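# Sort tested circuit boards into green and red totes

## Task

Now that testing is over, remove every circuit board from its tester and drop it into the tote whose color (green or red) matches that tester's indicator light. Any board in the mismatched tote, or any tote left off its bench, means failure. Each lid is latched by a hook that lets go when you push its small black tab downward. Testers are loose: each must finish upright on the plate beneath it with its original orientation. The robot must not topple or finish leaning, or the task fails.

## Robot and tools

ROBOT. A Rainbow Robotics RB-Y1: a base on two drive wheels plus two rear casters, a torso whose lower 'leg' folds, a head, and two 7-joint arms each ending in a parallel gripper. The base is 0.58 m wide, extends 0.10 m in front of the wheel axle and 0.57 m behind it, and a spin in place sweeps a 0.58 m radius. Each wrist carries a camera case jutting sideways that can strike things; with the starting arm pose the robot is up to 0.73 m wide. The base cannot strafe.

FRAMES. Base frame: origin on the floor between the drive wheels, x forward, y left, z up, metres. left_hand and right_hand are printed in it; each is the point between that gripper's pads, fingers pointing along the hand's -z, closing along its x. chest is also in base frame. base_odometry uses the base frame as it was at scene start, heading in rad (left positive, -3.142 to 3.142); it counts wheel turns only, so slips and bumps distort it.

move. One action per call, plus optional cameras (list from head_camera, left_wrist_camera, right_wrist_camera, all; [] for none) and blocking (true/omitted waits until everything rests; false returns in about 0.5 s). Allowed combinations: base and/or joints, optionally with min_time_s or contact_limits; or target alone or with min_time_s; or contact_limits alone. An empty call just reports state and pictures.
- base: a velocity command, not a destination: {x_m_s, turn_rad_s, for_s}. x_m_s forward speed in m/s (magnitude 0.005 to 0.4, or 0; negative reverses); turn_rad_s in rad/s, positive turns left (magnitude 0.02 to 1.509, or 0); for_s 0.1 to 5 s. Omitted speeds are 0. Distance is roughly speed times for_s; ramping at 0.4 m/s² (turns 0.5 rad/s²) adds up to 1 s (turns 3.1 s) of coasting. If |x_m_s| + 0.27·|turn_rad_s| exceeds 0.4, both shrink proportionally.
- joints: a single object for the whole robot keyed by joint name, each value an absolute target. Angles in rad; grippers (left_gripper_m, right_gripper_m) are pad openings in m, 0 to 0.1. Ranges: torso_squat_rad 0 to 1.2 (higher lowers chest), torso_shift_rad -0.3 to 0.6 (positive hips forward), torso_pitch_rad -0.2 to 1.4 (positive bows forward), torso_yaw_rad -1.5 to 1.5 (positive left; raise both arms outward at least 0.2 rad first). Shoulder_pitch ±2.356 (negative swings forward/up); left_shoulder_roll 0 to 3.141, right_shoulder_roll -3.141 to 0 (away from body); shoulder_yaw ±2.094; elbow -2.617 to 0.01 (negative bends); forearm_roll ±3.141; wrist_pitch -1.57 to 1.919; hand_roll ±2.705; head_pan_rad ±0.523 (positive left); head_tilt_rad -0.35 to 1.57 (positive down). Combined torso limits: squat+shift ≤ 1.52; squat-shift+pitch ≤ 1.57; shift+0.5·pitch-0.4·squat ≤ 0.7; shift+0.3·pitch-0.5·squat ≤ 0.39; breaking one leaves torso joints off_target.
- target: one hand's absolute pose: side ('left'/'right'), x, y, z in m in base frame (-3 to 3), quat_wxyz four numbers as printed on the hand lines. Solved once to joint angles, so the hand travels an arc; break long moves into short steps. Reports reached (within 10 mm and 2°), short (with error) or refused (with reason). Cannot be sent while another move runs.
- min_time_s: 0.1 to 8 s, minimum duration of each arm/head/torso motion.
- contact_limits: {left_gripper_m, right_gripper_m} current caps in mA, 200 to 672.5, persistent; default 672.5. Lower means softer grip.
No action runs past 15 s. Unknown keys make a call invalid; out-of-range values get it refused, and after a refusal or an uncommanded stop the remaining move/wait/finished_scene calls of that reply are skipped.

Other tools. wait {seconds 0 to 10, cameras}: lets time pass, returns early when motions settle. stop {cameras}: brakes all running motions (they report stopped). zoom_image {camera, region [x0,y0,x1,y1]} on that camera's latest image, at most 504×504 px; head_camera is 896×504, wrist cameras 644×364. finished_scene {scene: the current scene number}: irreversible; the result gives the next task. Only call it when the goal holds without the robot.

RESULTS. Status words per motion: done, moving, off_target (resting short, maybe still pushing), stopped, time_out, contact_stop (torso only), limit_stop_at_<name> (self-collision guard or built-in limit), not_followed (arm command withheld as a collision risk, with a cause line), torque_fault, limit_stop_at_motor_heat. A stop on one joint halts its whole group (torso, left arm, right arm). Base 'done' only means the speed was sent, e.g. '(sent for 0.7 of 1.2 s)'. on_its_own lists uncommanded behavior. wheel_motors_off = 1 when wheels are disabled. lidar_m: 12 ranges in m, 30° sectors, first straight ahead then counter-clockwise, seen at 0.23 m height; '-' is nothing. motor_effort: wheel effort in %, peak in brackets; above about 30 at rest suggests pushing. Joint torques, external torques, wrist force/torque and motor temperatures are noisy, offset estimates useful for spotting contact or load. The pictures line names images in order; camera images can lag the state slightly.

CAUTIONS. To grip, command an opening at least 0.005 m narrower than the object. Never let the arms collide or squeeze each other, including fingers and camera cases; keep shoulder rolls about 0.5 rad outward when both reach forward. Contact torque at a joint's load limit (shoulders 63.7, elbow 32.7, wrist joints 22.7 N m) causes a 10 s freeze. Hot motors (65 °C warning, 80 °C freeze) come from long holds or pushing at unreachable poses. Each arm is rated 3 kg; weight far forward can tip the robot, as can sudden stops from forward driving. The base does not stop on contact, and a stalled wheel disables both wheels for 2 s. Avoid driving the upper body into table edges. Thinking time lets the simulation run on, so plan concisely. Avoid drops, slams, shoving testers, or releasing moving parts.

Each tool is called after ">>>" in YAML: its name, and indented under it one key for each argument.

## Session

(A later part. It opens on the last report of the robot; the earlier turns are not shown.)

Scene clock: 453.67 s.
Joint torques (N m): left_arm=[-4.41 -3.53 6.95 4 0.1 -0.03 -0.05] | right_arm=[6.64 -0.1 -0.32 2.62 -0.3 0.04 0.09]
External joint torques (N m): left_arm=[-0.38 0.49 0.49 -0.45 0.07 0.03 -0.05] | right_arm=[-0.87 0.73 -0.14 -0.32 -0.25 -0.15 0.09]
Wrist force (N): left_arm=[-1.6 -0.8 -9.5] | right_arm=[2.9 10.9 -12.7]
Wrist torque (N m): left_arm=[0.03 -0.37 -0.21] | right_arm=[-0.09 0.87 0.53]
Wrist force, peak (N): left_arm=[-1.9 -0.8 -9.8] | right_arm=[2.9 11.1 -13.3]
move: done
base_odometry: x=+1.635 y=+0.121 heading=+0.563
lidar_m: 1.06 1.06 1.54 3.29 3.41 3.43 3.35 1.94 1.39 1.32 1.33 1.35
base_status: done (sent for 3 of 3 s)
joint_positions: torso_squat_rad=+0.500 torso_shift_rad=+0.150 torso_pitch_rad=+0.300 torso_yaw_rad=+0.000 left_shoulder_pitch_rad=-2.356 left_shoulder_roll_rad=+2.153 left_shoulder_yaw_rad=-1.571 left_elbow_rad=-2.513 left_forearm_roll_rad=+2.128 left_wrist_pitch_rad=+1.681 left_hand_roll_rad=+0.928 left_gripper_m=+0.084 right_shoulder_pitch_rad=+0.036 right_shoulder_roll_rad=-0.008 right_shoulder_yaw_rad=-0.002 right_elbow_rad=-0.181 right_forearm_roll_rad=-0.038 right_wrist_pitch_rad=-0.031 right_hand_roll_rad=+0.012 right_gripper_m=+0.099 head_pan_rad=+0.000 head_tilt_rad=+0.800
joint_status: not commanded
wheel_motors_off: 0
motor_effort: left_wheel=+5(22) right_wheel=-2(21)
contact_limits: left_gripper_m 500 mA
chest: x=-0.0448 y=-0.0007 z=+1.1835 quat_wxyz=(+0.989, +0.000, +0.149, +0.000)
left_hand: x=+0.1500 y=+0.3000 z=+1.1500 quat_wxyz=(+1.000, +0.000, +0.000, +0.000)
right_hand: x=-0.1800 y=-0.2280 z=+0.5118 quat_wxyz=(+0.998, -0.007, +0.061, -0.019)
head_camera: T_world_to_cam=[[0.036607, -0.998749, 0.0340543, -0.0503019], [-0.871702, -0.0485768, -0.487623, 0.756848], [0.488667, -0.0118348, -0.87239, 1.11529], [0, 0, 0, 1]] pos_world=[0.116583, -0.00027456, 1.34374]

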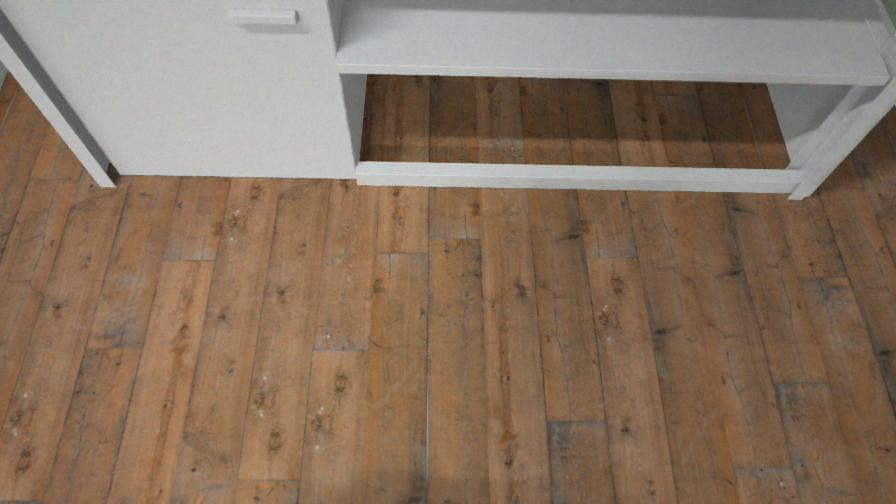

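>>> move:
  base: {"turn_rad_s":0.6,"for_s":4.14}
  joints: {"head_tilt_rad":0.25,"left_gripper_m":0.0}
  cameras: ["head_camera"]

>>> move:
  base: {"x_m_s":0.3,"for_s":5}
  cameras: []

>>> move:
  base: {"x_m_s":0.3,"for_s":4.93}
  cameras: []

>>> move:
  base: {"turn_rad_s":0.5,"for_s":1.31}
  cameras: ["head_camera"]

Scene clock: 466.43 s.
Joint torques (N m): left_arm=[-4.51 -3.41 7.28 4.1 0.2 -0.06 -0.03] | right_arm=[6.51 0.09 -0.55 2.64 -0.31 0.12 -0.01]
External joint torques (N m): left_arm=[-0.48 0.61 0.83 -0.35 0.17 0 -0.03] | right_arm=[-0.99 0.92 -0.36 -0.29 -0.27 -0.08 -0.01]
Wrist force (N): left_arm=[-1.7 -0.8 -9.3] | right_arm=[2.9 10.9 -12.9]
Wrist torque (N m): left_arm=[0.03 -0.36 -0.19] | right_arm=[-0.09 0.89 0.52]
Wrist force, peak (N): left_arm=[-1.9 -0.7 -9.9] | right_arm=[3.1 11.2 -13.1]
move: done
base_odometry: x=+1.635 y=+0.121 heading=+3.043
lidar_m: 3.63 3.39 2.31 1.44 1.29 1.29 1.33 1.72 1.09 1.31 2.52 3.33
base_status: done (sent for 4.13 of 4.13 s)
joint_positions: torso_squat_rad=+0.500 torso_shift_rad=+0.150 torso_pitch_rad=+0.300 torso_yaw_rad=+0.000 left_shoulder_pitch_rad=-2.356 left_shoulder_roll_rad=+2.153 left_shoulder_yaw_rad=-1.571 left_elbow_rad=-2.513 left_forearm_roll_rad=+2.128 left_wrist_pitch_rad=+1.681 left_hand_roll_rad=+0.928 left_gripper_m=+0.000 right_shoulder_pitch_rad=+0.036 right_shoulder_roll_rad=-0.008 right_shoulder_yaw_rad=-0.002 right_elbow_rad=-0.181 right_forearm_roll_rad=-0.038 right_wrist_pitch_rad=-0.031 right_hand_roll_rad=+0.012 right_gripper_m=+0.099 head_pan_rad=+0.000 head_tilt_rad=+0.250
joint_status: all done
wheel_motors_off: 0
motor_effort: left_wheel=-1(27) right_wheel=+2(26)
contact_limits: left_gripper_m 500 mA
chest: x=-0.0448 y=-0.0007 z=+1.1835 quat_wxyz=(+0.989, +0.000, +0.149, +0.000)
left_hand: x=+0.1500 y=+0.3000 z=+1.1500 quat_wxyz=(+1.000, +0.000, +0.000, +0.000)
right_hand: x=-0.1800 y=-0.2280 z=+0.5118 quat_wxyz=(+0.998, -0.007, +0.061, -0.019)
head_camera: T_world_to_cam=[[0.0130041, -0.99876, 0.048053, -0.0686851], [-0.488373, -0.0482792, -0.871298, 1.26823], [0.872538, -0.0121373, -0.488395, 0.576297], [0, 0, 0, 1]] pos_world=[0.117421, -0.000376144, 1.38977]

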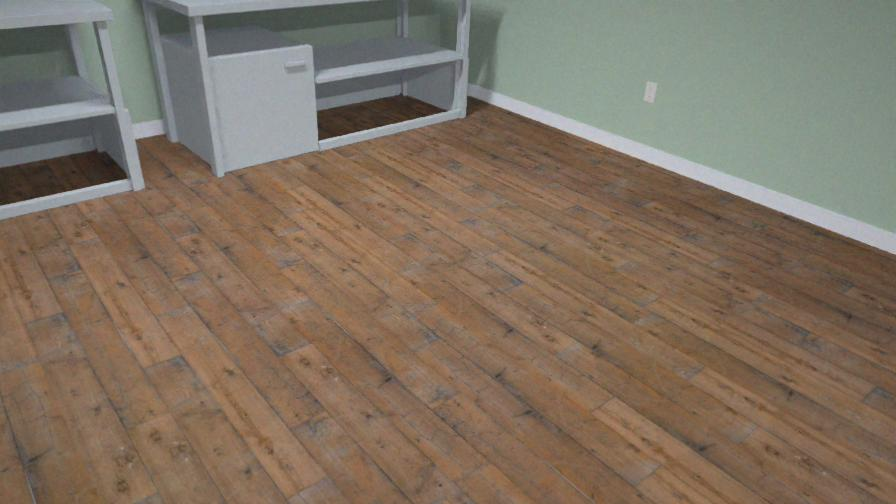

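Scene clock: 472.73 s.
Joint torques (N m): left_arm=[-4.44 -3.46 7.02 4.03 0.17 0.01 -0.13] | right_arm=[6.83 0.1 -0.39 2.71 -0.29 0.08 -0.06]
External joint torques (N m): left_arm=[-0.41 0.55 0.56 -0.42 0.14 0.07 -0.13] | right_arm=[-0.68 0.93 -0.2 -0.22 -0.24 -0.12 -0.05]
Wrist force (N): left_arm=[-1.8 -0.5 -9.5] | right_arm=[2.7 11.0 -12.9]
Wrist torque (N m): left_arm=[-0.02 -0.38 -0.20] | right_arm=[-0.10 0.86 0.52]
Wrist force, peak (N): left_arm=[-1.7 -0.8 -9.9] | right_arm=[3.3 11.2 -13.0]
move: done
base_odometry: x=+0.142 y=+0.268 heading=+3.043
lidar_m: 2.86 2.09 2.17 2.51 2.27 2.28 2.77 2.19 2.19 2.59 2.35 2.36
base_status: done (sent for 5 of 5 s)
joint_positions: torso_squat_rad=+0.500 torso_shift_rad=+0.150 torso_pitch_rad=+0.300 torso_yaw_rad=+0.000 left_shoulder_pitch_rad=-2.356 left_shoulder_roll_rad=+2.153 left_shoulder_yaw_rad=-1.571 left_elbow_rad=-2.513 left_forearm_roll_rad=+2.128 left_wrist_pitch_rad=+1.681 left_hand_roll_rad=+0.928 left_gripper_m=+0.000 right_shoulder_pitch_rad=+0.036 right_shoulder_roll_rad=-0.008 right_shoulder_yaw_rad=-0.002 right_elbow_rad=-0.181 right_forearm_roll_rad=-0.038 right_wrist_pitch_rad=-0.031 right_hand_roll_rad=+0.012 right_gripper_m=+0.099 head_pan_rad=+0.000 head_tilt_rad=+0.250
joint_status: not commanded
wheel_motors_off: 0
motor_effort: left_wheel=+0(27) right_wheel=-2(29)
contact_limits: left_gripper_m 500 mA
chest: x=-0.0448 y=-0.0007 z=+1.1835 quat_wxyz=(+0.989, +0.000, +0.149, +0.000)
left_hand: x=+0.1500 y=+0.3000 z=+1.1499 quat_wxyz=(+1.000, +0.000, +0.000, +0.000)
right_hand: x=-0.1799 y=-0.2280 z=+0.5117 quat_wxyz=(+0.998, -0.007, +0.061, -0.019)

Scene clock: 478.97 s.
Joint torques (N m): left_arm=[-4.43 -3.4 7.16 4.09 0.21 0.01 -0.02] | right_arm=[6.98 0.14 -0.26 2.71 -0.16 0.13 0.04]
External joint torques (N m): left_arm=[-0.39 0.61 0.7 -0.36 0.18 0.06 -0.02] | right_arm=[-0.53 0.97 -0.07 -0.23 -0.12 -0.06 0.04]
Wrist force (N): left_arm=[-1.7 -1.0 -9.6] | right_arm=[2.9 10.9 -12.9]
Wrist torque (N m): left_arm=[0.04 -0.37 -0.20] | right_arm=[-0.09 0.87 0.53]
Wrist force, peak (N): left_arm=[-1.9 -0.9 -9.8] | right_arm=[3.6 11.4 -12.7]
move: done
base_odometry: x=-1.331 y=+0.413 heading=+3.043
lidar_m: 1.40 1.66 1.01 1.20 2.49 3.24 3.70 3.37 2.49 1.54 1.38 1.39
base_status: done (sent for 4.93 of 4.93 s)
joint_positions: torso_squat_rad=+0.500 torso_shift_rad=+0.150 torso_pitch_rad=+0.300 torso_yaw_rad=+0.000 left_shoulder_pitch_rad=-2.356 left_shoulder_roll_rad=+2.153 left_shoulder_yaw_rad=-1.571 left_elbow_rad=-2.513 left_forearm_roll_rad=+2.128 left_wrist_pitch_rad=+1.681 left_hand_roll_rad=+0.928 left_gripper_m=+0.000 right_shoulder_pitch_rad=+0.036 right_shoulder_roll_rad=-0.008 right_shoulder_yaw_rad=-0.002 right_elbow_rad=-0.181 right_forearm_roll_rad=-0.038 right_wrist_pitch_rad=-0.031 right_hand_roll_rad=+0.012 right_gripper_m=+0.099 head_pan_rad=+0.000 head_tilt_rad=+0.250
joint_status: not commanded
wheel_motors_off: 0
motor_effort: left_wheel=-1(26) right_wheel=-3(19)
contact_limits: left_gripper_m 500 mA
chest: x=-0.0448 y=-0.0007 z=+1.1835 quat_wxyz=(+0.989, +0.000, +0.149, +0.000)
left_hand: x=+0.1500 y=+0.3000 z=+1.1499 quat_wxyz=(+1.000, +0.000, +0.000, +0.000)
right_hand: x=-0.1799 y=-0.2280 z=+0.5117 quat_wxyz=(+0.998, -0.007, +0.061, -0.019)

Scene clock: 481.57 s.
Joint torques (N m): left_arm=[-4.34 -3.5 7.09 4.12 0.16 -0.01 -0.07] | right_arm=[6.74 0.26 -0.22 2.73 -0.33 0.15 -0.03]
External joint torques (N m): left_arm=[-0.3 0.52 0.63 -0.33 0.13 0.05 -0.07] | right_arm=[-0.76 1.09 -0.03 -0.2 -0.29 -0.04 -0.02]
Wrist force (N): left_arm=[-1.9 -0.6 -9.4] | right_arm=[3.0 11.0 -12.8]
Wrist torque (N m): left_arm=[0.00 -0.40 -0.21] | right_arm=[-0.12 0.87 0.52]
Wrist force, peak (N): left_arm=[-1.7 -0.9 -9.8] | right_arm=[3.1 11.3 -13.0]
move: done
base_odometry: x=-1.331 y=+0.413 heading=-2.590
lidar_m: 1.02 1.03 1.51 3.22 3.30 3.46 3.33 2.12 1.49 1.41 1.42 1.39
base_status: done (sent for 1.3 of 1.3 s)
joint_positions: torso_squat_rad=+0.500 torso_shift_rad=+0.150 torso_pitch_rad=+0.300 torso_yaw_rad=+0.000 left_shoulder_pitch_rad=-2.356 left_shoulder_roll_rad=+2.153 left_shoulder_yaw_rad=-1.571 left_elbow_rad=-2.513 left_forearm_roll_rad=+2.128 left_wrist_pitch_rad=+1.681 left_hand_roll_rad=+0.928 left_gripper_m=+0.000 right_shoulder_pitch_rad=+0.036 right_shoulder_roll_rad=-0.008 right_shoulder_yaw_rad=-0.002 right_elbow_rad=-0.181 right_forearm_roll_rad=-0.038 right_wrist_pitch_rad=-0.031 right_hand_roll_rad=+0.012 right_gripper_m=+0.099 head_pan_rad=+0.000 head_tilt_rad=+0.250
joint_status: not commanded
wheel_motors_off: 0
motor_effort: left_wheel=+0(25) right_wheel=+2(23)
contact_limits: left_gripper_m 500 mA
chest: x=-0.0448 y=-0.0007 z=+1.1835 quat_wxyz=(+0.989, +0.000, +0.149, +0.000)
left_hand: x=+0.1500 y=+0.3000 z=+1.1499 quat_wxyz=(+1.000, +0.000, +0.000, +0.000)
right_hand: x=-0.1799 y=-0.2280 z=+0.5117 quat_wxyz=(+0.998, -0.007, +0.061, -0.019)
head_camera: T_world_to_cam=[[0.0130075, -0.99876, 0.04805, -0.0686813], [-0.488449, -0.0482772, -0.871256, 1.26818], [0.872496, -0.0121371, -0.488471, 0.576407], [0, 0, 0, 1]] pos_world=[0.117421, -0.000376151, 1.38977]

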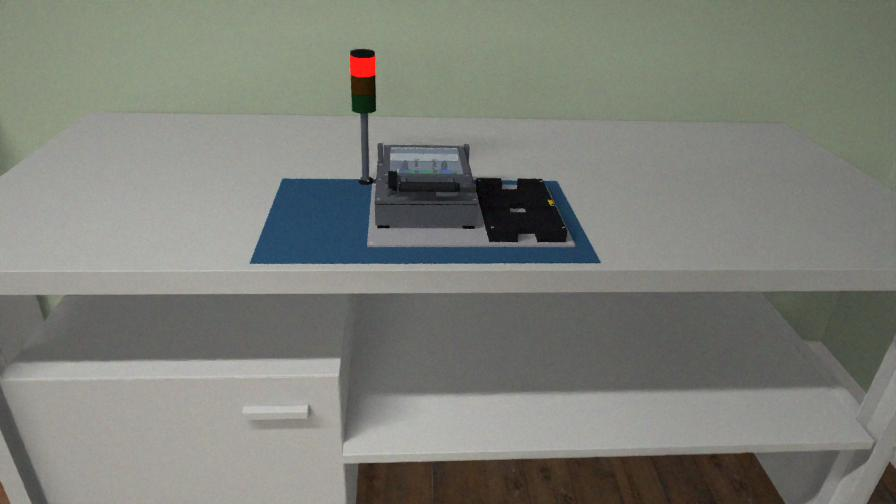

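>>> move:
  base: {"x_m_s":0.25,"for_s":2.96}
  joints: {"head_tilt_rad":0.8}
  contact_limits: {"left_gripper_m":300}
  cameras: ["head_camera"]

Scene clock: 491.87 s.
Joint torques (N m): left_arm=[-4.59 -3.25 7.05 4.14 0.14 -0.01 -0.02] | right_arm=[6.79 0.04 -0.71 2.81 -0.16 0.01 0.05]
External joint torques (N m): left_arm=[-0.56 0.76 0.59 -0.31 0.11 0.04 -0.02] | right_arm=[-0.72 0.86 -0.53 -0.13 -0.12 -0.19 0.06]
Wrist force (N): left_arm=[-1.7 -0.7 -9.7] | right_arm=[3.2 11.1 -13.1]
Wrist torque (N m): left_arm=[0.02 -0.36 -0.20] | right_arm=[-0.12 0.92 0.53]
Wrist force, peak (N): left_arm=[-1.8 -0.6 -10.1] | right_arm=[2.8 11.2 -13.4]
move: done
base_odometry: x=-1.963 y=+0.025 heading=-2.590
lidar_m: 0.92 0.32 0.36 0.78 3.35 4.28 4.03 2.07 1.45 1.37 0.95 1.00
base_status: done (sent for 2.97 of 2.97 s)
joint_positions: torso_squat_rad=+0.500 torso_shift_rad=+0.150 torso_pitch_rad=+0.300 torso_yaw_rad=+0.000 left_shoulder_pitch_rad=-2.356 left_shoulder_roll_rad=+2.153 left_shoulder_yaw_rad=-1.571 left_elbow_rad=-2.513 left_forearm_roll_rad=+2.128 left_wrist_pitch_rad=+1.681 left_hand_roll_rad=+0.928 left_gripper_m=+0.000 right_shoulder_pitch_rad=+0.036 right_shoulder_roll_rad=-0.008 right_shoulder_yaw_rad=-0.002 right_elbow_rad=-0.181 right_forearm_roll_rad=-0.038 right_wrist_pitch_rad=-0.031 right_hand_roll_rad=+0.012 right_gripper_m=+0.099 head_pan_rad=+0.000 head_tilt_rad=+0.800
joint_status: all done
wheel_motors_off: 0
motor_effort: left_wheel=-1(27) right_wheel=-4(29)
contact_limits: left_gripper_m 300 mA
chest: x=-0.0447 y=-0.0007 z=+1.1835 quat_wxyz=(+0.989, +0.000, +0.149, +0.000)
left_hand: x=+0.1501 y=+0.3000 z=+1.1499 quat_wxyz=(+1.000, +0.000, +0.000, +0.000)
right_hand: x=-0.1799 y=-0.2280 z=+0.5117 quat_wxyz=(+0.998, -0.007, +0.061, -0.019)
head_camera: T_world_to_cam=[[0.0366128, -0.998749, 0.0340452, -0.0503905], [-0.871811, -0.0485748, -0.487428, 0.756633], [0.488473, -0.0118349, -0.872499, 1.11532], [0, 0, 0, 1]] pos_world=[0.116683, -0.000374567, 1.34363]

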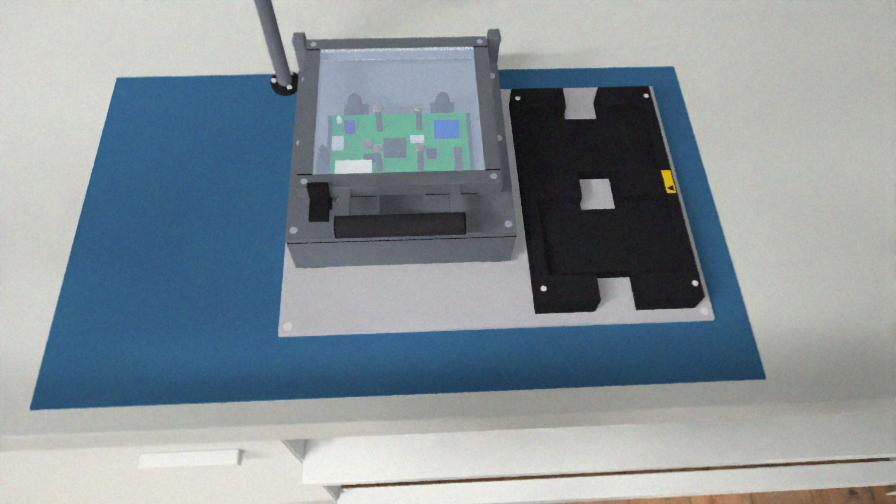

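>>> move:
  base: {"turn_rad_s":0.1,"for_s":0.5}
  cameras: []

>>> move:
  base: {"x_m_s":0.03,"for_s":0.6}
  cameras: ["head_camera"]

>>> zoom_image:
  camera: "head_camera"
  region: [250, 150, 550, 320]

Scene clock: 506.53 s.
Joint torques (N m): left_arm=[-4.44 -3.43 7.09 4.1 0.21 0 -0.04] | right_arm=[6.77 -0.01 -0.48 2.71 -0.25 0.06 -0.04]
External joint torques (N m): left_arm=[-0.4 0.59 0.63 -0.35 0.18 0.06 -0.03] | right_arm=[-0.74 0.82 -0.29 -0.23 -0.21 -0.14 -0.03]
Wrist force (N): left_arm=[-1.8 -1.0 -9.3] | right_arm=[3.1 11.0 -12.8]
Wrist torque (N m): left_arm=[0.04 -0.38 -0.21] | right_arm=[-0.11 0.90 0.53]
Wrist force, peak (N): left_arm=[-1.9 -0.8 -9.8] | right_arm=[2.9 11.3 -13.3]
move: done
base_odometry: x=-1.963 y=+0.025 heading=-2.541
lidar_m: 0.74 0.32 0.38 1.18 3.39 4.19 4.03 1.96 1.43 1.37 0.96 0.97
base_status: done (sent for 0.5 of 0.5 s)
joint_positions: torso_squat_rad=+0.500 torso_shift_rad=+0.150 torso_pitch_rad=+0.300 torso_yaw_rad=+0.000 left_shoulder_pitch_rad=-2.356 left_shoulder_roll_rad=+2.153 left_shoulder_yaw_rad=-1.571 left_elbow_rad=-2.513 left_forearm_roll_rad=+2.128 left_wrist_pitch_rad=+1.681 left_hand_roll_rad=+0.928 left_gripper_m=+0.000 right_shoulder_pitch_rad=+0.036 right_shoulder_roll_rad=-0.008 right_shoulder_yaw_rad=-0.002 right_elbow_rad=-0.181 right_forearm_roll_rad=-0.038 right_wrist_pitch_rad=-0.031 right_hand_roll_rad=+0.012 right_gripper_m=+0.099 head_pan_rad=+0.000 head_tilt_rad=+0.800
joint_status: not commanded
wheel_motors_off: 0
motor_effort: left_wheel=-5(24) right_wheel=+0(23)
contact_limits: left_gripper_m 300 mA
chest: x=-0.0447 y=-0.0007 z=+1.1835 quat_wxyz=(+0.989, +0.000, +0.149, +0.000)
left_hand: x=+0.1500 y=+0.3000 z=+1.1499 quat_wxyz=(+1.000, +0.000, +0.000, +0.000)
right_hand: x=-0.1799 y=-0.2280 z=+0.5117 quat_wxyz=(+0.998, -0.007, +0.061, -0.019)

Scene clock: 507.87 s.
Joint torques (N m): left_arm=[-4.41 -3.45 6.99 4.09 0.25 -0.03 -0.04] | right_arm=[6.91 0.12 -0.43 2.77 -0.25 0.14 0.01]
External joint torques (N m): left_arm=[-0.38 0.57 0.54 -0.36 0.21 0.03 -0.04] | right_arm=[-0.59 0.95 -0.24 -0.16 -0.21 -0.05 0.02]
Wrist force (N): left_arm=[-2.0 -1.1 -9.3] | right_arm=[3.0 10.7 -12.9]
Wrist torque (N m): left_arm=[0.06 -0.41 -0.20] | right_arm=[-0.07 0.88 0.53]
Wrist force, peak (N): left_arm=[-1.7 -0.7 -9.9] | right_arm=[2.8 11.3 -13.1]
move: done
base_odometry: x=-1.978 y=+0.014 heading=-2.540
lidar_m: 0.72 0.30 0.35 0.80 3.38 4.21 4.05 1.95 1.42 1.37 0.95 0.95
base_status: done (sent for 0.6 of 0.6 s)
joint_positions: torso_squat_rad=+0.500 torso_shift_rad=+0.150 torso_pitch_rad=+0.300 torso_yaw_rad=+0.000 left_shoulder_pitch_rad=-2.356 left_shoulder_roll_rad=+2.153 left_shoulder_yaw_rad=-1.571 left_elbow_rad=-2.513 left_forearm_roll_rad=+2.128 left_wrist_pitch_rad=+1.681 left_hand_roll_rad=+0.928 left_gripper_m=+0.000 right_shoulder_pitch_rad=+0.036 right_shoulder_roll_rad=-0.008 right_shoulder_yaw_rad=-0.002 right_elbow_rad=-0.181 right_forearm_roll_rad=-0.038 right_wrist_pitch_rad=-0.031 right_hand_roll_rad=+0.012 right_gripper_m=+0.099 head_pan_rad=+0.000 head_tilt_rad=+0.800
joint_status: not commanded
wheel_motors_off: 0
motor_effort: left_wheel=+1(19) right_wheel=+0(19)
contact_limits: left_gripper_m 300 mA
chest: x=-0.0448 y=-0.0007 z=+1.1835 quat_wxyz=(+0.989, +0.000, +0.149, +0.000)
left_hand: x=+0.1500 y=+0.2999 z=+1.1500 quat_wxyz=(+1.000, +0.000, +0.000, +0.000)
right_hand: x=-0.1799 y=-0.2280 z=+0.5117 quat_wxyz=(+0.998, -0.007, +0.061, -0.019)
head_camera: T_world_to_cam=[[0.0366597, -0.99875, 0.0339647, -0.050284], [-0.871742, -0.0485781, -0.487551, 0.756702], [0.488592, -0.011735, -0.872434, 1.11527], [0, 0, 0, 1]] pos_world=[0.116583, -0.00037439, 1.34364]

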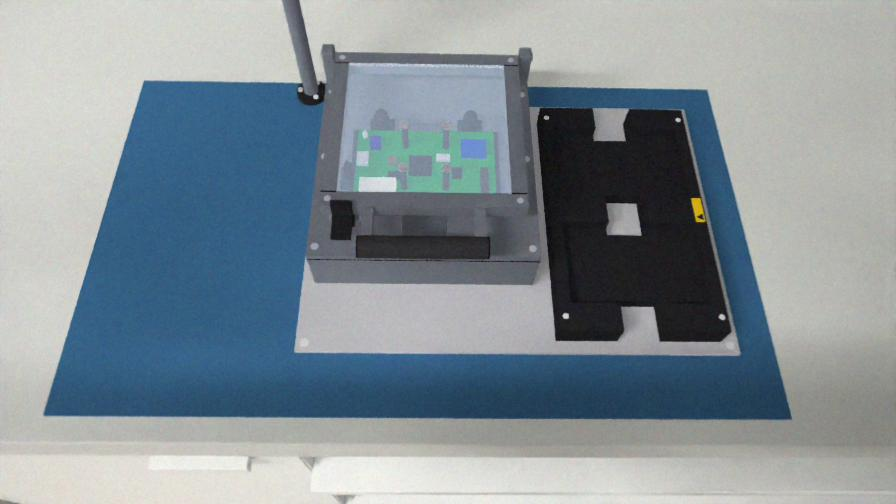

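Scaled by 1.680 (camera's finer frame: 1280x720).

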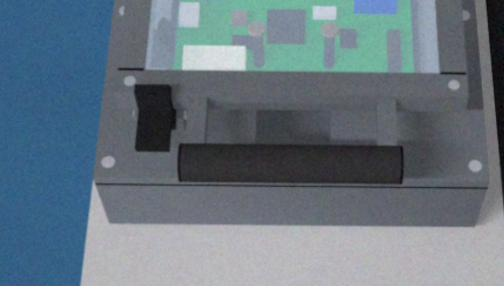

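>>> move:
  target: {"side":"left","x":0.3,"y":0.15,"z":1.12,"quat_wxyz":[1,0,0,0]}
  min_time_s: 1.5
  cameras: []

>>> move:
  target: {"side":"left","x":0.347,"y":0.087,"z":1.02,"quat_wxyz":[1,0,0,0]}
  min_time_s: 1.5
  cameras: ["left_wrist_camera","head_camera"]

Scene clock: 521.97 s.
Joint torques (N m): left_arm=[-14.06 2.67 7.99 4.23 0.16 -0.14 0.26] | right_arm=[7.15 0.01 -0.55 2.75 -0.19 0.04 -0.01]
External joint torques (N m): left_arm=[1.49 -0.82 -0.96 0.37 0.12 -0.09 0.26] | right_arm=[-0.35 0.84 -0.36 -0.18 -0.15 -0.16 -0.01]
Wrist force (N): left_arm=[-1.8 -0.3 -9.5] | right_arm=[2.9 10.8 -12.7]
Wrist torque (N m): left_arm=[0.00 -0.38 -0.18] | right_arm=[-0.09 0.86 0.51]
Wrist force, peak (N): left_arm=[-1.3 -0.5 -10.4] | right_arm=[2.8 11.2 -13.1]
move: done
base_odometry: x=-1.978 y=+0.014 heading=-2.540
lidar_m: 0.73 0.30 0.35 0.78 3.39 4.21 4.04 1.95 1.42 1.36 0.96 0.95
base_status: not commanded
joint_positions: torso_squat_rad=+0.500 torso_shift_rad=+0.150 torso_pitch_rad=+0.300 torso_yaw_rad=+0.000 left_shoulder_pitch_rad=-2.243 left_shoulder_roll_rad=+1.289 left_shoulder_yaw_rad=-1.651 left_elbow_rad=-1.998 left_forearm_roll_rad=+2.008 left_wrist_pitch_rad=+1.378 left_hand_roll_rad=+1.164 left_gripper_m=+0.000 right_shoulder_pitch_rad=+0.036 right_shoulder_roll_rad=-0.008 right_shoulder_yaw_rad=-0.002 right_elbow_rad=-0.181 right_forearm_roll_rad=-0.038 right_wrist_pitch_rad=-0.031 right_hand_roll_rad=+0.012 right_gripper_m=+0.099 head_pan_rad=+0.000 head_tilt_rad=+0.800
joint_status: all done
wheel_motors_off: 0
motor_effort: left_wheel=+2(4) right_wheel=+0(2)
contact_limits: left_gripper_m 300 mA
chest: x=-0.0448 y=-0.0007 z=+1.1835 quat_wxyz=(+0.989, +0.000, +0.149, +0.000)
left_hand: x=+0.2999 y=+0.1499 z=+1.1201 quat_wxyz=(+1.000, +0.000, -0.001, +0.000)
left_hand_status: reached (checked arc, planned for 1.5 s): 0 mm and 0.1 deg off.
right_hand: x=-0.1799 y=-0.2280 z=+0.5117 quat_wxyz=(+0.998, -0.007, +0.061, -0.019)

Scene clock: 523.80 s.
Joint torques (N m): left_arm=[-17.6 5.04 8.18 3.56 0.14 -0.31 0.4] | right_arm=[6.84 0.05 -0.56 2.85 -0.31 0.04 0.02]
External joint torques (N m): left_arm=[1.71 -1.45 -1.14 0.83 0.1 -0.25 0.4] | right_arm=[-0.67 0.87 -0.38 -0.09 -0.27 -0.16 0.03]
Wrist force (N): left_arm=[-1.5 -0.8 -9.2] | right_arm=[2.9 11.0 -13.0]
Wrist torque (N m): left_arm=[0.04 -0.40 -0.24] | right_arm=[-0.10 0.86 0.53]
Wrist force, peak (N): left_arm=[-1.6 -0.7 -9.8] | right_arm=[2.9 11.2 -13.2]
move: done
base_odometry: x=-1.978 y=+0.014 heading=-2.540
lidar_m: 0.73 0.30 0.35 0.79 3.38 4.20 4.04 1.95 1.42 1.37 0.95 0.96
base_status: not commanded
joint_positions: torso_squat_rad=+0.500 torso_shift_rad=+0.150 torso_pitch_rad=+0.300 torso_yaw_rad=+0.000 left_shoulder_pitch_rad=-2.066 left_shoulder_roll_rad=+0.942 left_shoulder_yaw_rad=-1.730 left_elbow_rad=-1.744 left_forearm_roll_rad=+1.853 left_wrist_pitch_rad=+1.185 left_hand_roll_rad=+1.207 left_gripper_m=+0.000 right_shoulder_pitch_rad=+0.036 right_shoulder_roll_rad=-0.008 right_shoulder_yaw_rad=-0.002 right_elbow_rad=-0.181 right_forearm_roll_rad=-0.038 right_wrist_pitch_rad=-0.031 right_hand_roll_rad=+0.012 right_gripper_m=+0.099 head_pan_rad=+0.000 head_tilt_rad=+0.800
joint_status: all done
wheel_motors_off: 0
motor_effort: left_wheel=+3(3) right_wheel=+0(2)
contact_limits: left_gripper_m 300 mA
chest: x=-0.0448 y=-0.0007 z=+1.1835 quat_wxyz=(+0.989, +0.000, +0.149, +0.000)
left_hand: x=+0.3464 y=+0.0872 z=+1.0205 quat_wxyz=(+1.000, -0.001, -0.001, +0.000)
left_hand_status: reached (checked arc, planned for 1.5 s): 1 mm and 0.2 deg off.
right_hand: x=-0.1799 y=-0.2280 z=+0.5117 quat_wxyz=(+0.998, -0.007, +0.061, -0.019)
pictures: head_camera, left_wrist_camera
head_camera: T_world_to_cam=[[0.0366577, -0.998751, 0.0339636, -0.0502823], [-0.871742, -0.0485757, -0.487551, 0.756702], [0.488592, -0.011735, -0.872434, 1.11527], [0, 0, 0, 1]] pos_world=[0.116583, -0.000374399, 1.34364]
left_wrist_camera: T_world_to_cam=[[0.999832, 0.0155479, -0.00971129, -0.339132], [0.0183116, -0.871793, 0.489533, -0.39555], [-0.000855013, -0.489628, -0.871931, 1.0018], [0, 0, 0, 1]] pos_world=[0.347174, 0.150947, 1.06385]

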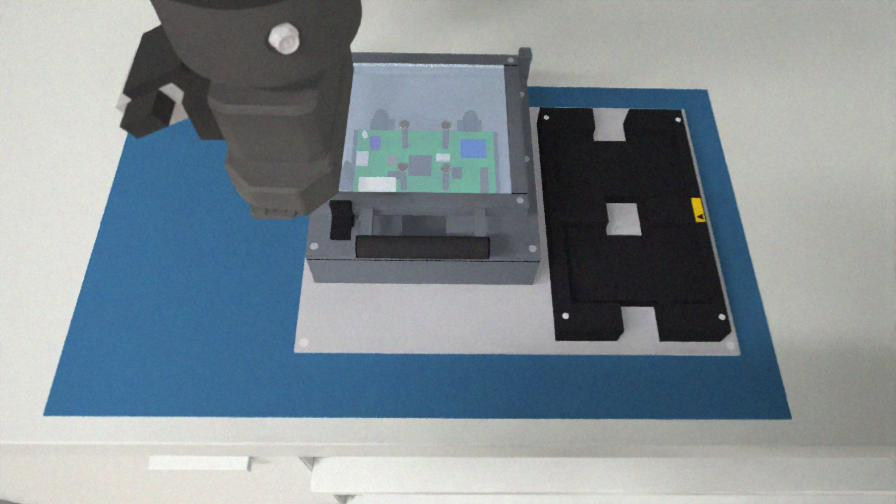

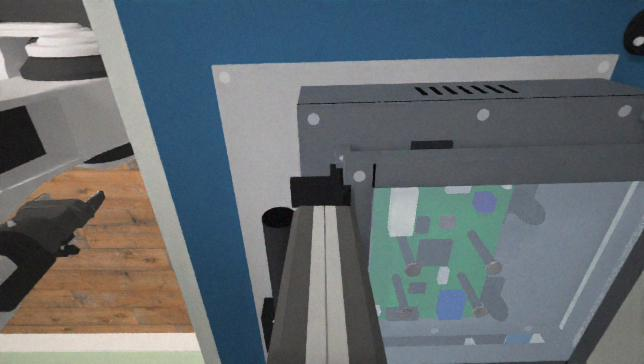

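>>> move:
  target: {"side":"left","x":0.347,"y":0.089,"z":0.99,"quat_wxyz":[1,0,0,0]}
  min_time_s: 1
  cameras: ["left_wrist_camera"]

>>> move:
  target: {"side":"left","x":0.347,"y":0.089,"z":0.981,"quat_wxyz":[1,0,0,0]}
  min_time_s: 1
  cameras: ["left_wrist_camera","head_camera"]

Scene clock: 533.03 s.
Joint torques (N m): left_arm=[-9.79 1.58 2.98 2.48 -0.34 -0.98 0.48] | right_arm=[6.89 0 -0.63 2.77 -0.26 0.15 -0.08]
External joint torques (N m): left_arm=[9.73 -5.06 -6.26 0.12 -0.37 -0.93 0.48] | right_arm=[-0.59 0.82 -0.45 -0.15 -0.22 -0.04 -0.07]
Wrist force (N): left_arm=[-5.3 1.1 20.2] | right_arm=[2.7 10.7 -12.8]
Wrist torque (N m): left_arm=[-0.08 -0.45 -0.25] | right_arm=[-0.07 0.86 0.53]
Wrist force, peak (N): left_arm=[-6.2 1.5 24.6] | right_arm=[3.3 10.9 -13.3]
move: done
base_odometry: x=-1.978 y=+0.014 heading=-2.540
lidar_m: 0.73 0.31 0.36 0.79 3.38 4.20 4.06 1.95 1.43 1.37 0.95 0.95
base_status: not commanded
joint_positions: torso_squat_rad=+0.500 torso_shift_rad=+0.150 torso_pitch_rad=+0.299 torso_yaw_rad=+0.000 left_shoulder_pitch_rad=-2.015 left_shoulder_roll_rad=+0.913 left_shoulder_yaw_rad=-1.760 left_elbow_rad=-1.731 left_forearm_roll_rad=+1.803 left_wrist_pitch_rad=+1.129 left_hand_roll_rad=+1.217 left_gripper_m=+0.000 right_shoulder_pitch_rad=+0.036 right_shoulder_roll_rad=-0.008 right_shoulder_yaw_rad=-0.002 right_elbow_rad=-0.181 right_forearm_roll_rad=-0.038 right_wrist_pitch_rad=-0.031 right_hand_roll_rad=+0.012 right_gripper_m=+0.099 head_pan_rad=+0.000 head_tilt_rad=+0.800
joint_status: all done
wheel_motors_off: 0
motor_effort: left_wheel=+3(4) right_wheel=+0(3)
contact_limits: left_gripper_m 300 mA
chest: x=-0.0452 y=-0.0007 z=+1.1836 quat_wxyz=(+0.989, +0.000, +0.149, +0.000)
left_hand: x=+0.3475 y=+0.0885 z=+0.9918 quat_wxyz=(+1.000, -0.001, -0.002, +0.000)
left_hand_status: reached (checked arc, planned for 1.0 s): 2 mm and 0.2 deg off.
right_hand: x=-0.1798 y=-0.2280 z=+0.5117 quat_wxyz=(+0.998, -0.007, +0.060, -0.019)
left_wrist_camera: T_world_to_cam=[[0.999845, 0.0153138, -0.00868185, -0.341473], [0.0176035, -0.871536, 0.490015, -0.380681], [-0.0000625249, -0.490092, -0.871671, 0.976941], [0, 0, 0, 1]] pos_world=[0.348182, 0.152243, 1.03515]

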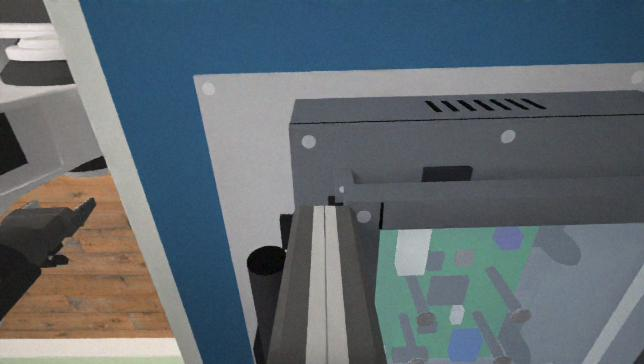

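Scene clock: 534.37 s.
Joint torques (N m): left_arm=[15.75 -10.81 -14.99 -0.03 -1.46 -4.06 0.54] | right_arm=[6.57 -0.17 -0.08 2.75 -0.22 -0.01 0]
External joint torques (N m): left_arm=[35.35 -17.51 -24.22 -2.37 -1.48 -3.98 0.54] | right_arm=[-0.82 0.64 0.1 -0.14 -0.18 -0.2 0]
Wrist force (N): left_arm=[-15.2 12.5 102.3] | right_arm=[3.0 10.9 -12.8]
Wrist torque (N m): left_arm=[-0.22 -0.42 -0.29] | right_arm=[-0.09 0.87 0.53]
Wrist force, peak (N): left_arm=[-17.0 14.1 106.4] | right_arm=[3.0 11.3 -13.0]
move: done
base_odometry: x=-1.978 y=+0.014 heading=-2.540
lidar_m: 0.74 0.30 0.35 0.78 3.39 4.21 4.05 1.95 1.43 1.36 0.95 0.96
base_status: not commanded
joint_positions: torso_squat_rad=+0.500 torso_shift_rad=+0.149 torso_pitch_rad=+0.296 torso_yaw_rad=+0.000 left_shoulder_pitch_rad=-2.005 left_shoulder_roll_rad=+0.905 left_shoulder_yaw_rad=-1.764 left_elbow_rad=-1.723 left_forearm_roll_rad=+1.789 left_wrist_pitch_rad=+1.114 left_hand_roll_rad=+1.220 left_gripper_m=+0.000 right_shoulder_pitch_rad=+0.036 right_shoulder_roll_rad=-0.008 right_shoulder_yaw_rad=-0.002 right_elbow_rad=-0.181 right_forearm_roll_rad=-0.038 right_wrist_pitch_rad=-0.031 right_hand_roll_rad=+0.012 right_gripper_m=+0.099 head_pan_rad=+0.000 head_tilt_rad=+0.800
joint_status: all done
wheel_motors_off: 0
motor_effort: left_wheel=+5(7) right_wheel=-1(2)
contact_limits: left_gripper_m 300 mA
chest: x=-0.0468 y=-0.0007 z=+1.1839 quat_wxyz=(+0.989, +0.001, +0.148, +0.000)
left_hand: x=+0.3490 y=+0.0874 z=+0.9880 quat_wxyz=(+1.000, -0.003, -0.007, +0.000)
left_hand_status: reached (checked arc, planned for 1.0 s): 7 mm and 0.9 deg off.
right_hand: x=-0.1794 y=-0.2279 z=+0.5116 quat_wxyz=(+0.998, -0.007, +0.059, -0.019)
pictures: head_camera, left_wrist_camera
head_camera: T_world_to_cam=[[0.0367186, -0.998748, 0.0339697, -0.0502394], [-0.869961, -0.048674, -0.490712, 0.759064], [0.491751, -0.011534, -0.870659, 1.11463], [0, 0, 0, 1]] pos_world=[0.114081, -0.000373709, 1.34465]
left_wrist_camera: T_world_to_cam=[[0.999877, 0.0156268, 0.00157543, -0.353202], [0.0128092, -0.869392, 0.493958, -0.382222], [0.00908865, -0.493876, -0.869485, 0.968042], [0, 0, 0, 1]] pos_world=[0.349256, 0.151312, 1.03106]

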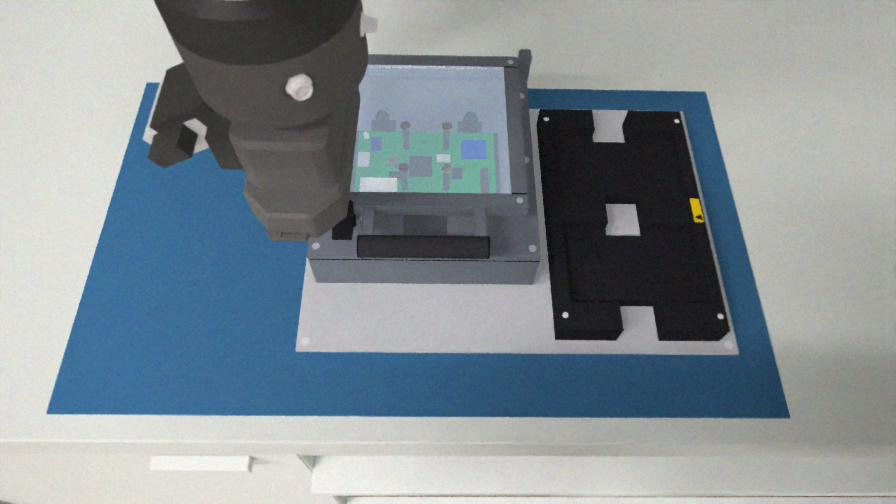

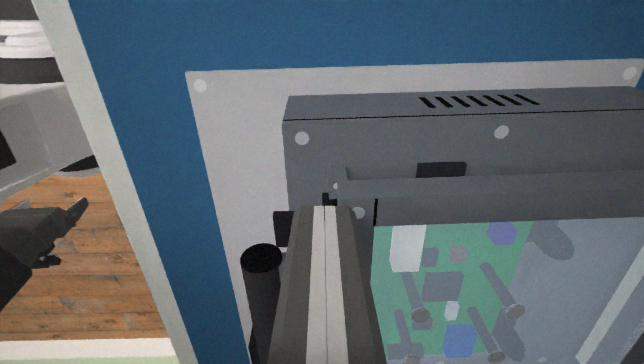

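>>> move:
  target: {"side":"left","x":0.344,"y":0.09,"z":0.977,"quat_wxyz":[1,0,0,0]}
  min_time_s: 1
  cameras: ["head_camera"]

>>> zoom_image:
  camera: "head_camera"
  region: [250, 150, 550, 320]

Scene clock: 542.20 s.
Joint torques (N m): left_arm=[31.71 -17.48 -25.6 -4.27 -1.46 -5.69 0.44] | right_arm=[6.63 0.2 -0.55 2.68 -0.27 0.1 0.02]
External joint torques (N m): left_arm=[51.3 -24.18 -34.82 -6.58 -1.48 -5.61 0.44] | right_arm=[-0.71 1.01 -0.37 -0.19 -0.23 -0.09 0.02]
Wrist force (N): left_arm=[-17.2 20.2 151.0] | right_arm=[3.0 10.9 -12.9]
Wrist torque (N m): left_arm=[-0.30 -0.55 -0.25] | right_arm=[-0.09 0.89 0.53]
Wrist force, peak (N): left_arm=[-17.2 19.8 152.8] | right_arm=[3.0 11.2 -13.2]
move: done
base_odometry: x=-1.978 y=+0.014 heading=-2.540
lidar_m: 0.73 0.30 0.34 0.79 3.38 4.21 4.05 1.95 1.42 1.37 0.95 0.95
base_status: not commanded
joint_positions: torso_squat_rad=+0.500 torso_shift_rad=+0.148 torso_pitch_rad=+0.295 torso_yaw_rad=+0.000 left_shoulder_pitch_rad=-1.999 left_shoulder_roll_rad=+0.904 left_shoulder_yaw_rad=-1.767 left_elbow_rad=-1.727 left_forearm_roll_rad=+1.780 left_wrist_pitch_rad=+1.104 left_hand_roll_rad=+1.225 left_gripper_m=+0.000 right_shoulder_pitch_rad=+0.036 right_shoulder_roll_rad=-0.008 right_shoulder_yaw_rad=-0.002 right_elbow_rad=-0.181 right_forearm_roll_rad=-0.038 right_wrist_pitch_rad=-0.031 right_hand_roll_rad=+0.012 right_gripper_m=+0.099 head_pan_rad=+0.000 head_tilt_rad=+0.800
joint_status: all done
wheel_motors_off: 0
motor_effort: left_wheel=+8(8) right_wheel=-1(3)
contact_limits: left_gripper_m 300 mA
chest: x=-0.0476 y=-0.0007 z=+1.1840 quat_wxyz=(+0.989, +0.001, +0.147, +0.000)
left_hand: x=+0.3483 y=+0.0874 z=+0.9857 quat_wxyz=(+1.000, -0.004, -0.009, +0.000)
left_hand_status: reached (checked arc, planned for 1.0 s): 10 mm and 1.2 deg off.
right_hand: x=-0.1791 y=-0.2279 z=+0.5115 quat_wxyz=(+0.998, -0.007, +0.058, -0.019)
head_camera: T_world_to_cam=[[0.0368488, -0.998746, 0.0339033, -0.0501376], [-0.86916, -0.0487732, -0.49212, 0.760109], [0.493156, -0.0113334, -0.869867, 1.1143], [0, 0, 0, 1]] pos_world=[0.11298, -0.000373017, 1.34506]

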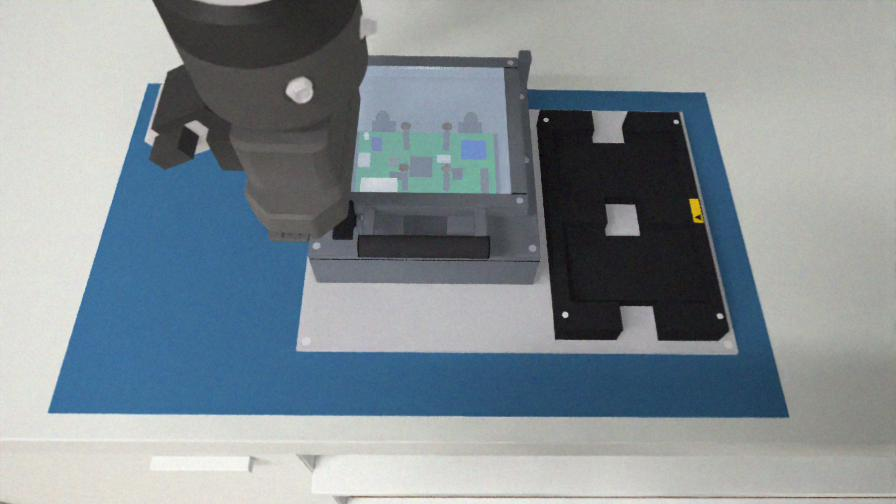

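Scaled by 1.680 (camera's finer frame: 1280x720).

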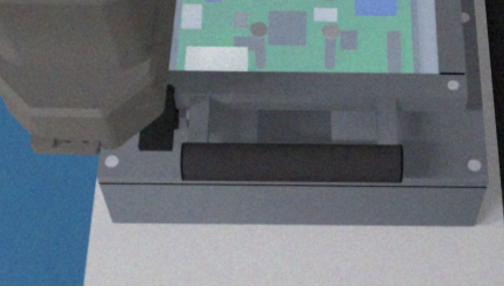

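>>> move:
  target: {"side":"left","x":0.34,"y":0.087,"z":1.005,"quat_wxyz":[1,0,0,0]}
  min_time_s: 1
  cameras: ["left_wrist_camera"]

>>> zoom_image:
  camera: "left_wrist_camera"
  region: [220, 100, 440, 280]

>>> move:
  target: {"side":"left","x":0.336,"y":0.087,"z":0.985,"quat_wxyz":[1,0,0,0]}
  min_time_s: 1
  cameras: ["left_wrist_camera","head_camera"]

Scene clock: 552.77 s.
Joint torques (N m): left_arm=[-19.08 7.51 10.31 1.64 0.41 0.34 0.41] | right_arm=[6.84 0.24 -0.45 2.77 -0.3 0.14 -0.05]
External joint torques (N m): left_arm=[0.23 0.96 1.04 -0.82 0.36 0.38 0.41] | right_arm=[-0.66 1.06 -0.27 -0.16 -0.26 -0.05 -0.04]
Wrist force (N): left_arm=[-1.5 -0.5 -9.2] | right_arm=[3.1 11.0 -12.7]
Wrist torque (N m): left_arm=[0.01 -0.41 -0.25] | right_arm=[-0.09 0.88 0.51]
Wrist force, peak (N): left_arm=[-17.2 20.1 153.0] | right_arm=[2.9 11.1 -13.2]
move: done
base_odometry: x=-1.978 y=+0.014 heading=-2.540
lidar_m: 0.73 0.30 0.35 0.78 3.39 4.20 4.05 1.96 1.42 1.37 0.95 0.96
base_status: not commanded
joint_positions: torso_squat_rad=+0.500 torso_shift_rad=+0.150 torso_pitch_rad=+0.300 torso_yaw_rad=+0.000 left_shoulder_pitch_rad=-2.036 left_shoulder_roll_rad=+0.925 left_shoulder_yaw_rad=-1.748 left_elbow_rad=-1.752 left_forearm_roll_rad=+1.825 left_wrist_pitch_rad=+1.152 left_hand_roll_rad=+1.225 left_gripper_m=+0.000 right_shoulder_pitch_rad=+0.036 right_shoulder_roll_rad=-0.008 right_shoulder_yaw_rad=-0.002 right_elbow_rad=-0.181 right_forearm_roll_rad=-0.038 right_wrist_pitch_rad=-0.031 right_hand_roll_rad=+0.012 right_gripper_m=+0.099 head_pan_rad=+0.000 head_tilt_rad=+0.800
joint_status: all done
wheel_motors_off: 0
motor_effort: left_wheel=+5(12) right_wheel=+1(7)
contact_limits: left_gripper_m 300 mA
chest: x=-0.0449 y=-0.0007 z=+1.1835 quat_wxyz=(+0.989, +0.000, +0.149, +0.000)
left_hand: x=+0.3418 y=+0.0868 z=+1.0024 quat_wxyz=(+1.000, +0.000, +0.003, +0.000)
left_hand_status: reached (checked arc, planned for 1.0 s): 3 mm and 0.3 deg off.
right_hand: x=-0.1799 y=-0.2280 z=+0.5117 quat_wxyz=(+0.998, -0.007, +0.061, -0.019)
left_wrist_camera: T_world_to_cam=[[0.999735, 0.0149141, -0.0175441, -0.326822], [0.0215843, -0.872376, 0.48836, -0.386943], [-0.00802159, -0.488609, -0.872466, 0.988807], [0, 0, 0, 1]] pos_world=[0.343019, 0.150454, 1.04593]

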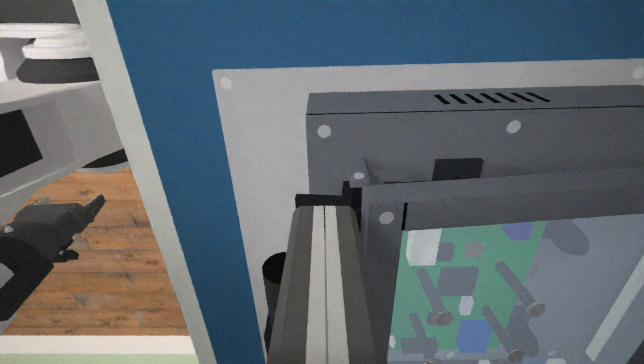

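Scaled by 2.291 (camera's finer frame: 920x520).

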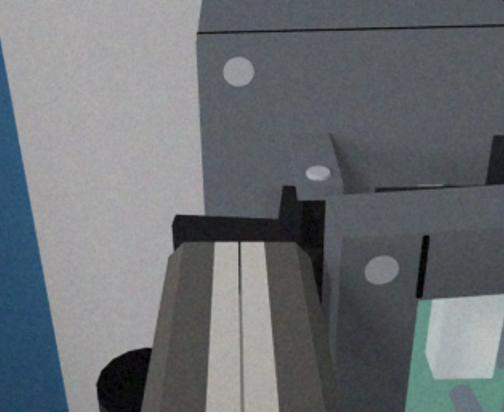

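Scene clock: 554.10 s.
Joint torques (N m): left_arm=[-16.85 4.64 8.21 1.59 0.02 -0.43 0.43] | right_arm=[6.88 0.26 -0.36 2.64 -0.25 0.03 -0.01]
External joint torques (N m): left_arm=[2.33 -1.9 -0.97 -0.58 -0.02 -0.38 0.43] | right_arm=[-0.62 1.08 -0.17 -0.3 -0.21 -0.16 -0.01]
Wrist force (N): left_arm=[-2.1 -0.1 -9.4] | right_arm=[2.8 11.1 -12.7]
Wrist torque (N m): left_arm=[-0.03 -0.47 -0.24] | right_arm=[-0.12 0.86 0.53]
Wrist force, peak (N): left_arm=[-3.3 -0.8 -9.7] | right_arm=[3.3 11.1 -13.0]
move: done
base_odometry: x=-1.978 y=+0.014 heading=-2.540
lidar_m: 0.73 0.30 0.35 0.80 3.38 4.20 4.05 1.95 1.43 1.37 0.95 0.96
base_status: not commanded
joint_positions: torso_squat_rad=+0.500 torso_shift_rad=+0.150 torso_pitch_rad=+0.300 torso_yaw_rad=+0.000 left_shoulder_pitch_rad=-2.012 left_shoulder_roll_rad=+0.914 left_shoulder_yaw_rad=-1.770 left_elbow_rad=-1.779 left_forearm_roll_rad=+1.780 left_wrist_pitch_rad=+1.111 left_hand_roll_rad=+1.264 left_gripper_m=+0.000 right_shoulder_pitch_rad=+0.036 right_shoulder_roll_rad=-0.008 right_shoulder_yaw_rad=-0.002 right_elbow_rad=-0.181 right_forearm_roll_rad=-0.038 right_wrist_pitch_rad=-0.031 right_hand_roll_rad=+0.012 right_gripper_m=+0.099 head_pan_rad=+0.000 head_tilt_rad=+0.800
joint_status: all done
wheel_motors_off: 0
motor_effort: left_wheel=+5(6) right_wheel=+0(3)
contact_limits: left_gripper_m 300 mA
chest: x=-0.0448 y=-0.0007 z=+1.1835 quat_wxyz=(+0.989, +0.000, +0.149, +0.000)
left_hand: x=+0.3363 y=+0.0870 z=+0.9852 quat_wxyz=(+1.000, +0.000, +0.000, +0.000)
left_hand_status: reached (checked arc, planned for 1.0 s): 0 mm and 0.0 deg off.
right_hand: x=-0.1799 y=-0.2280 z=+0.5117 quat_wxyz=(+0.998, -0.007, +0.061, -0.019)
pictures: head_camera, left_wrist_camera
head_camera: T_world_to_cam=[[0.0366551, -0.998751, 0.0339668, -0.0502897], [-0.871699, -0.0485761, -0.487627, 0.756849], [0.488668, -0.0117348, -0.872391, 1.11529], [0, 0, 0, 1]] pos_world=[0.116583, -0.000374397, 1.34374]
left_wrist_camera: T_world_to_cam=[[0.999805, 0.0156486, -0.012029, -0.327076], [0.0195319, -0.872184, 0.488788, -0.377977], [-0.00284261, -0.488928, -0.872319, 0.971922], [0, 0, 0, 1]] pos_world=[0.337157, 0.150653, 1.02864]

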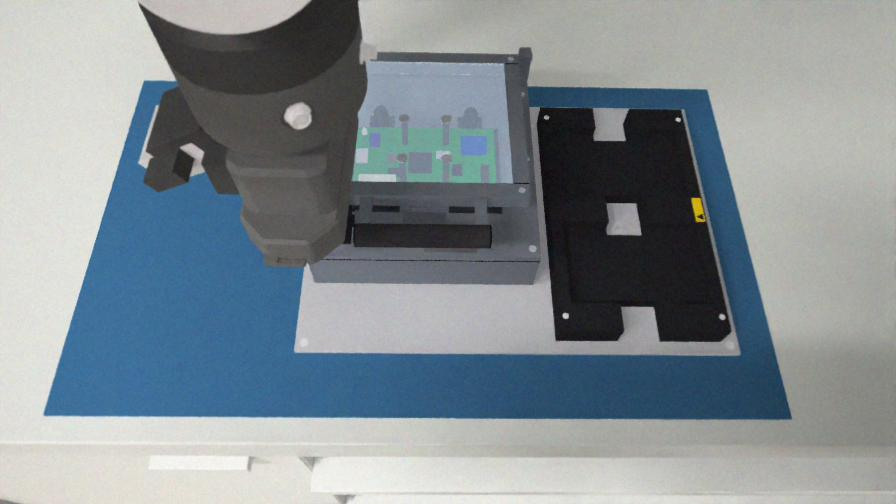

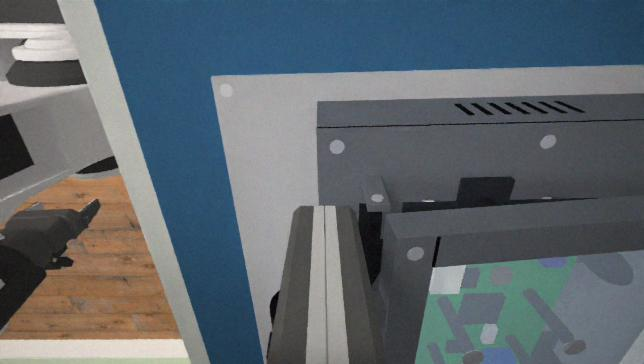

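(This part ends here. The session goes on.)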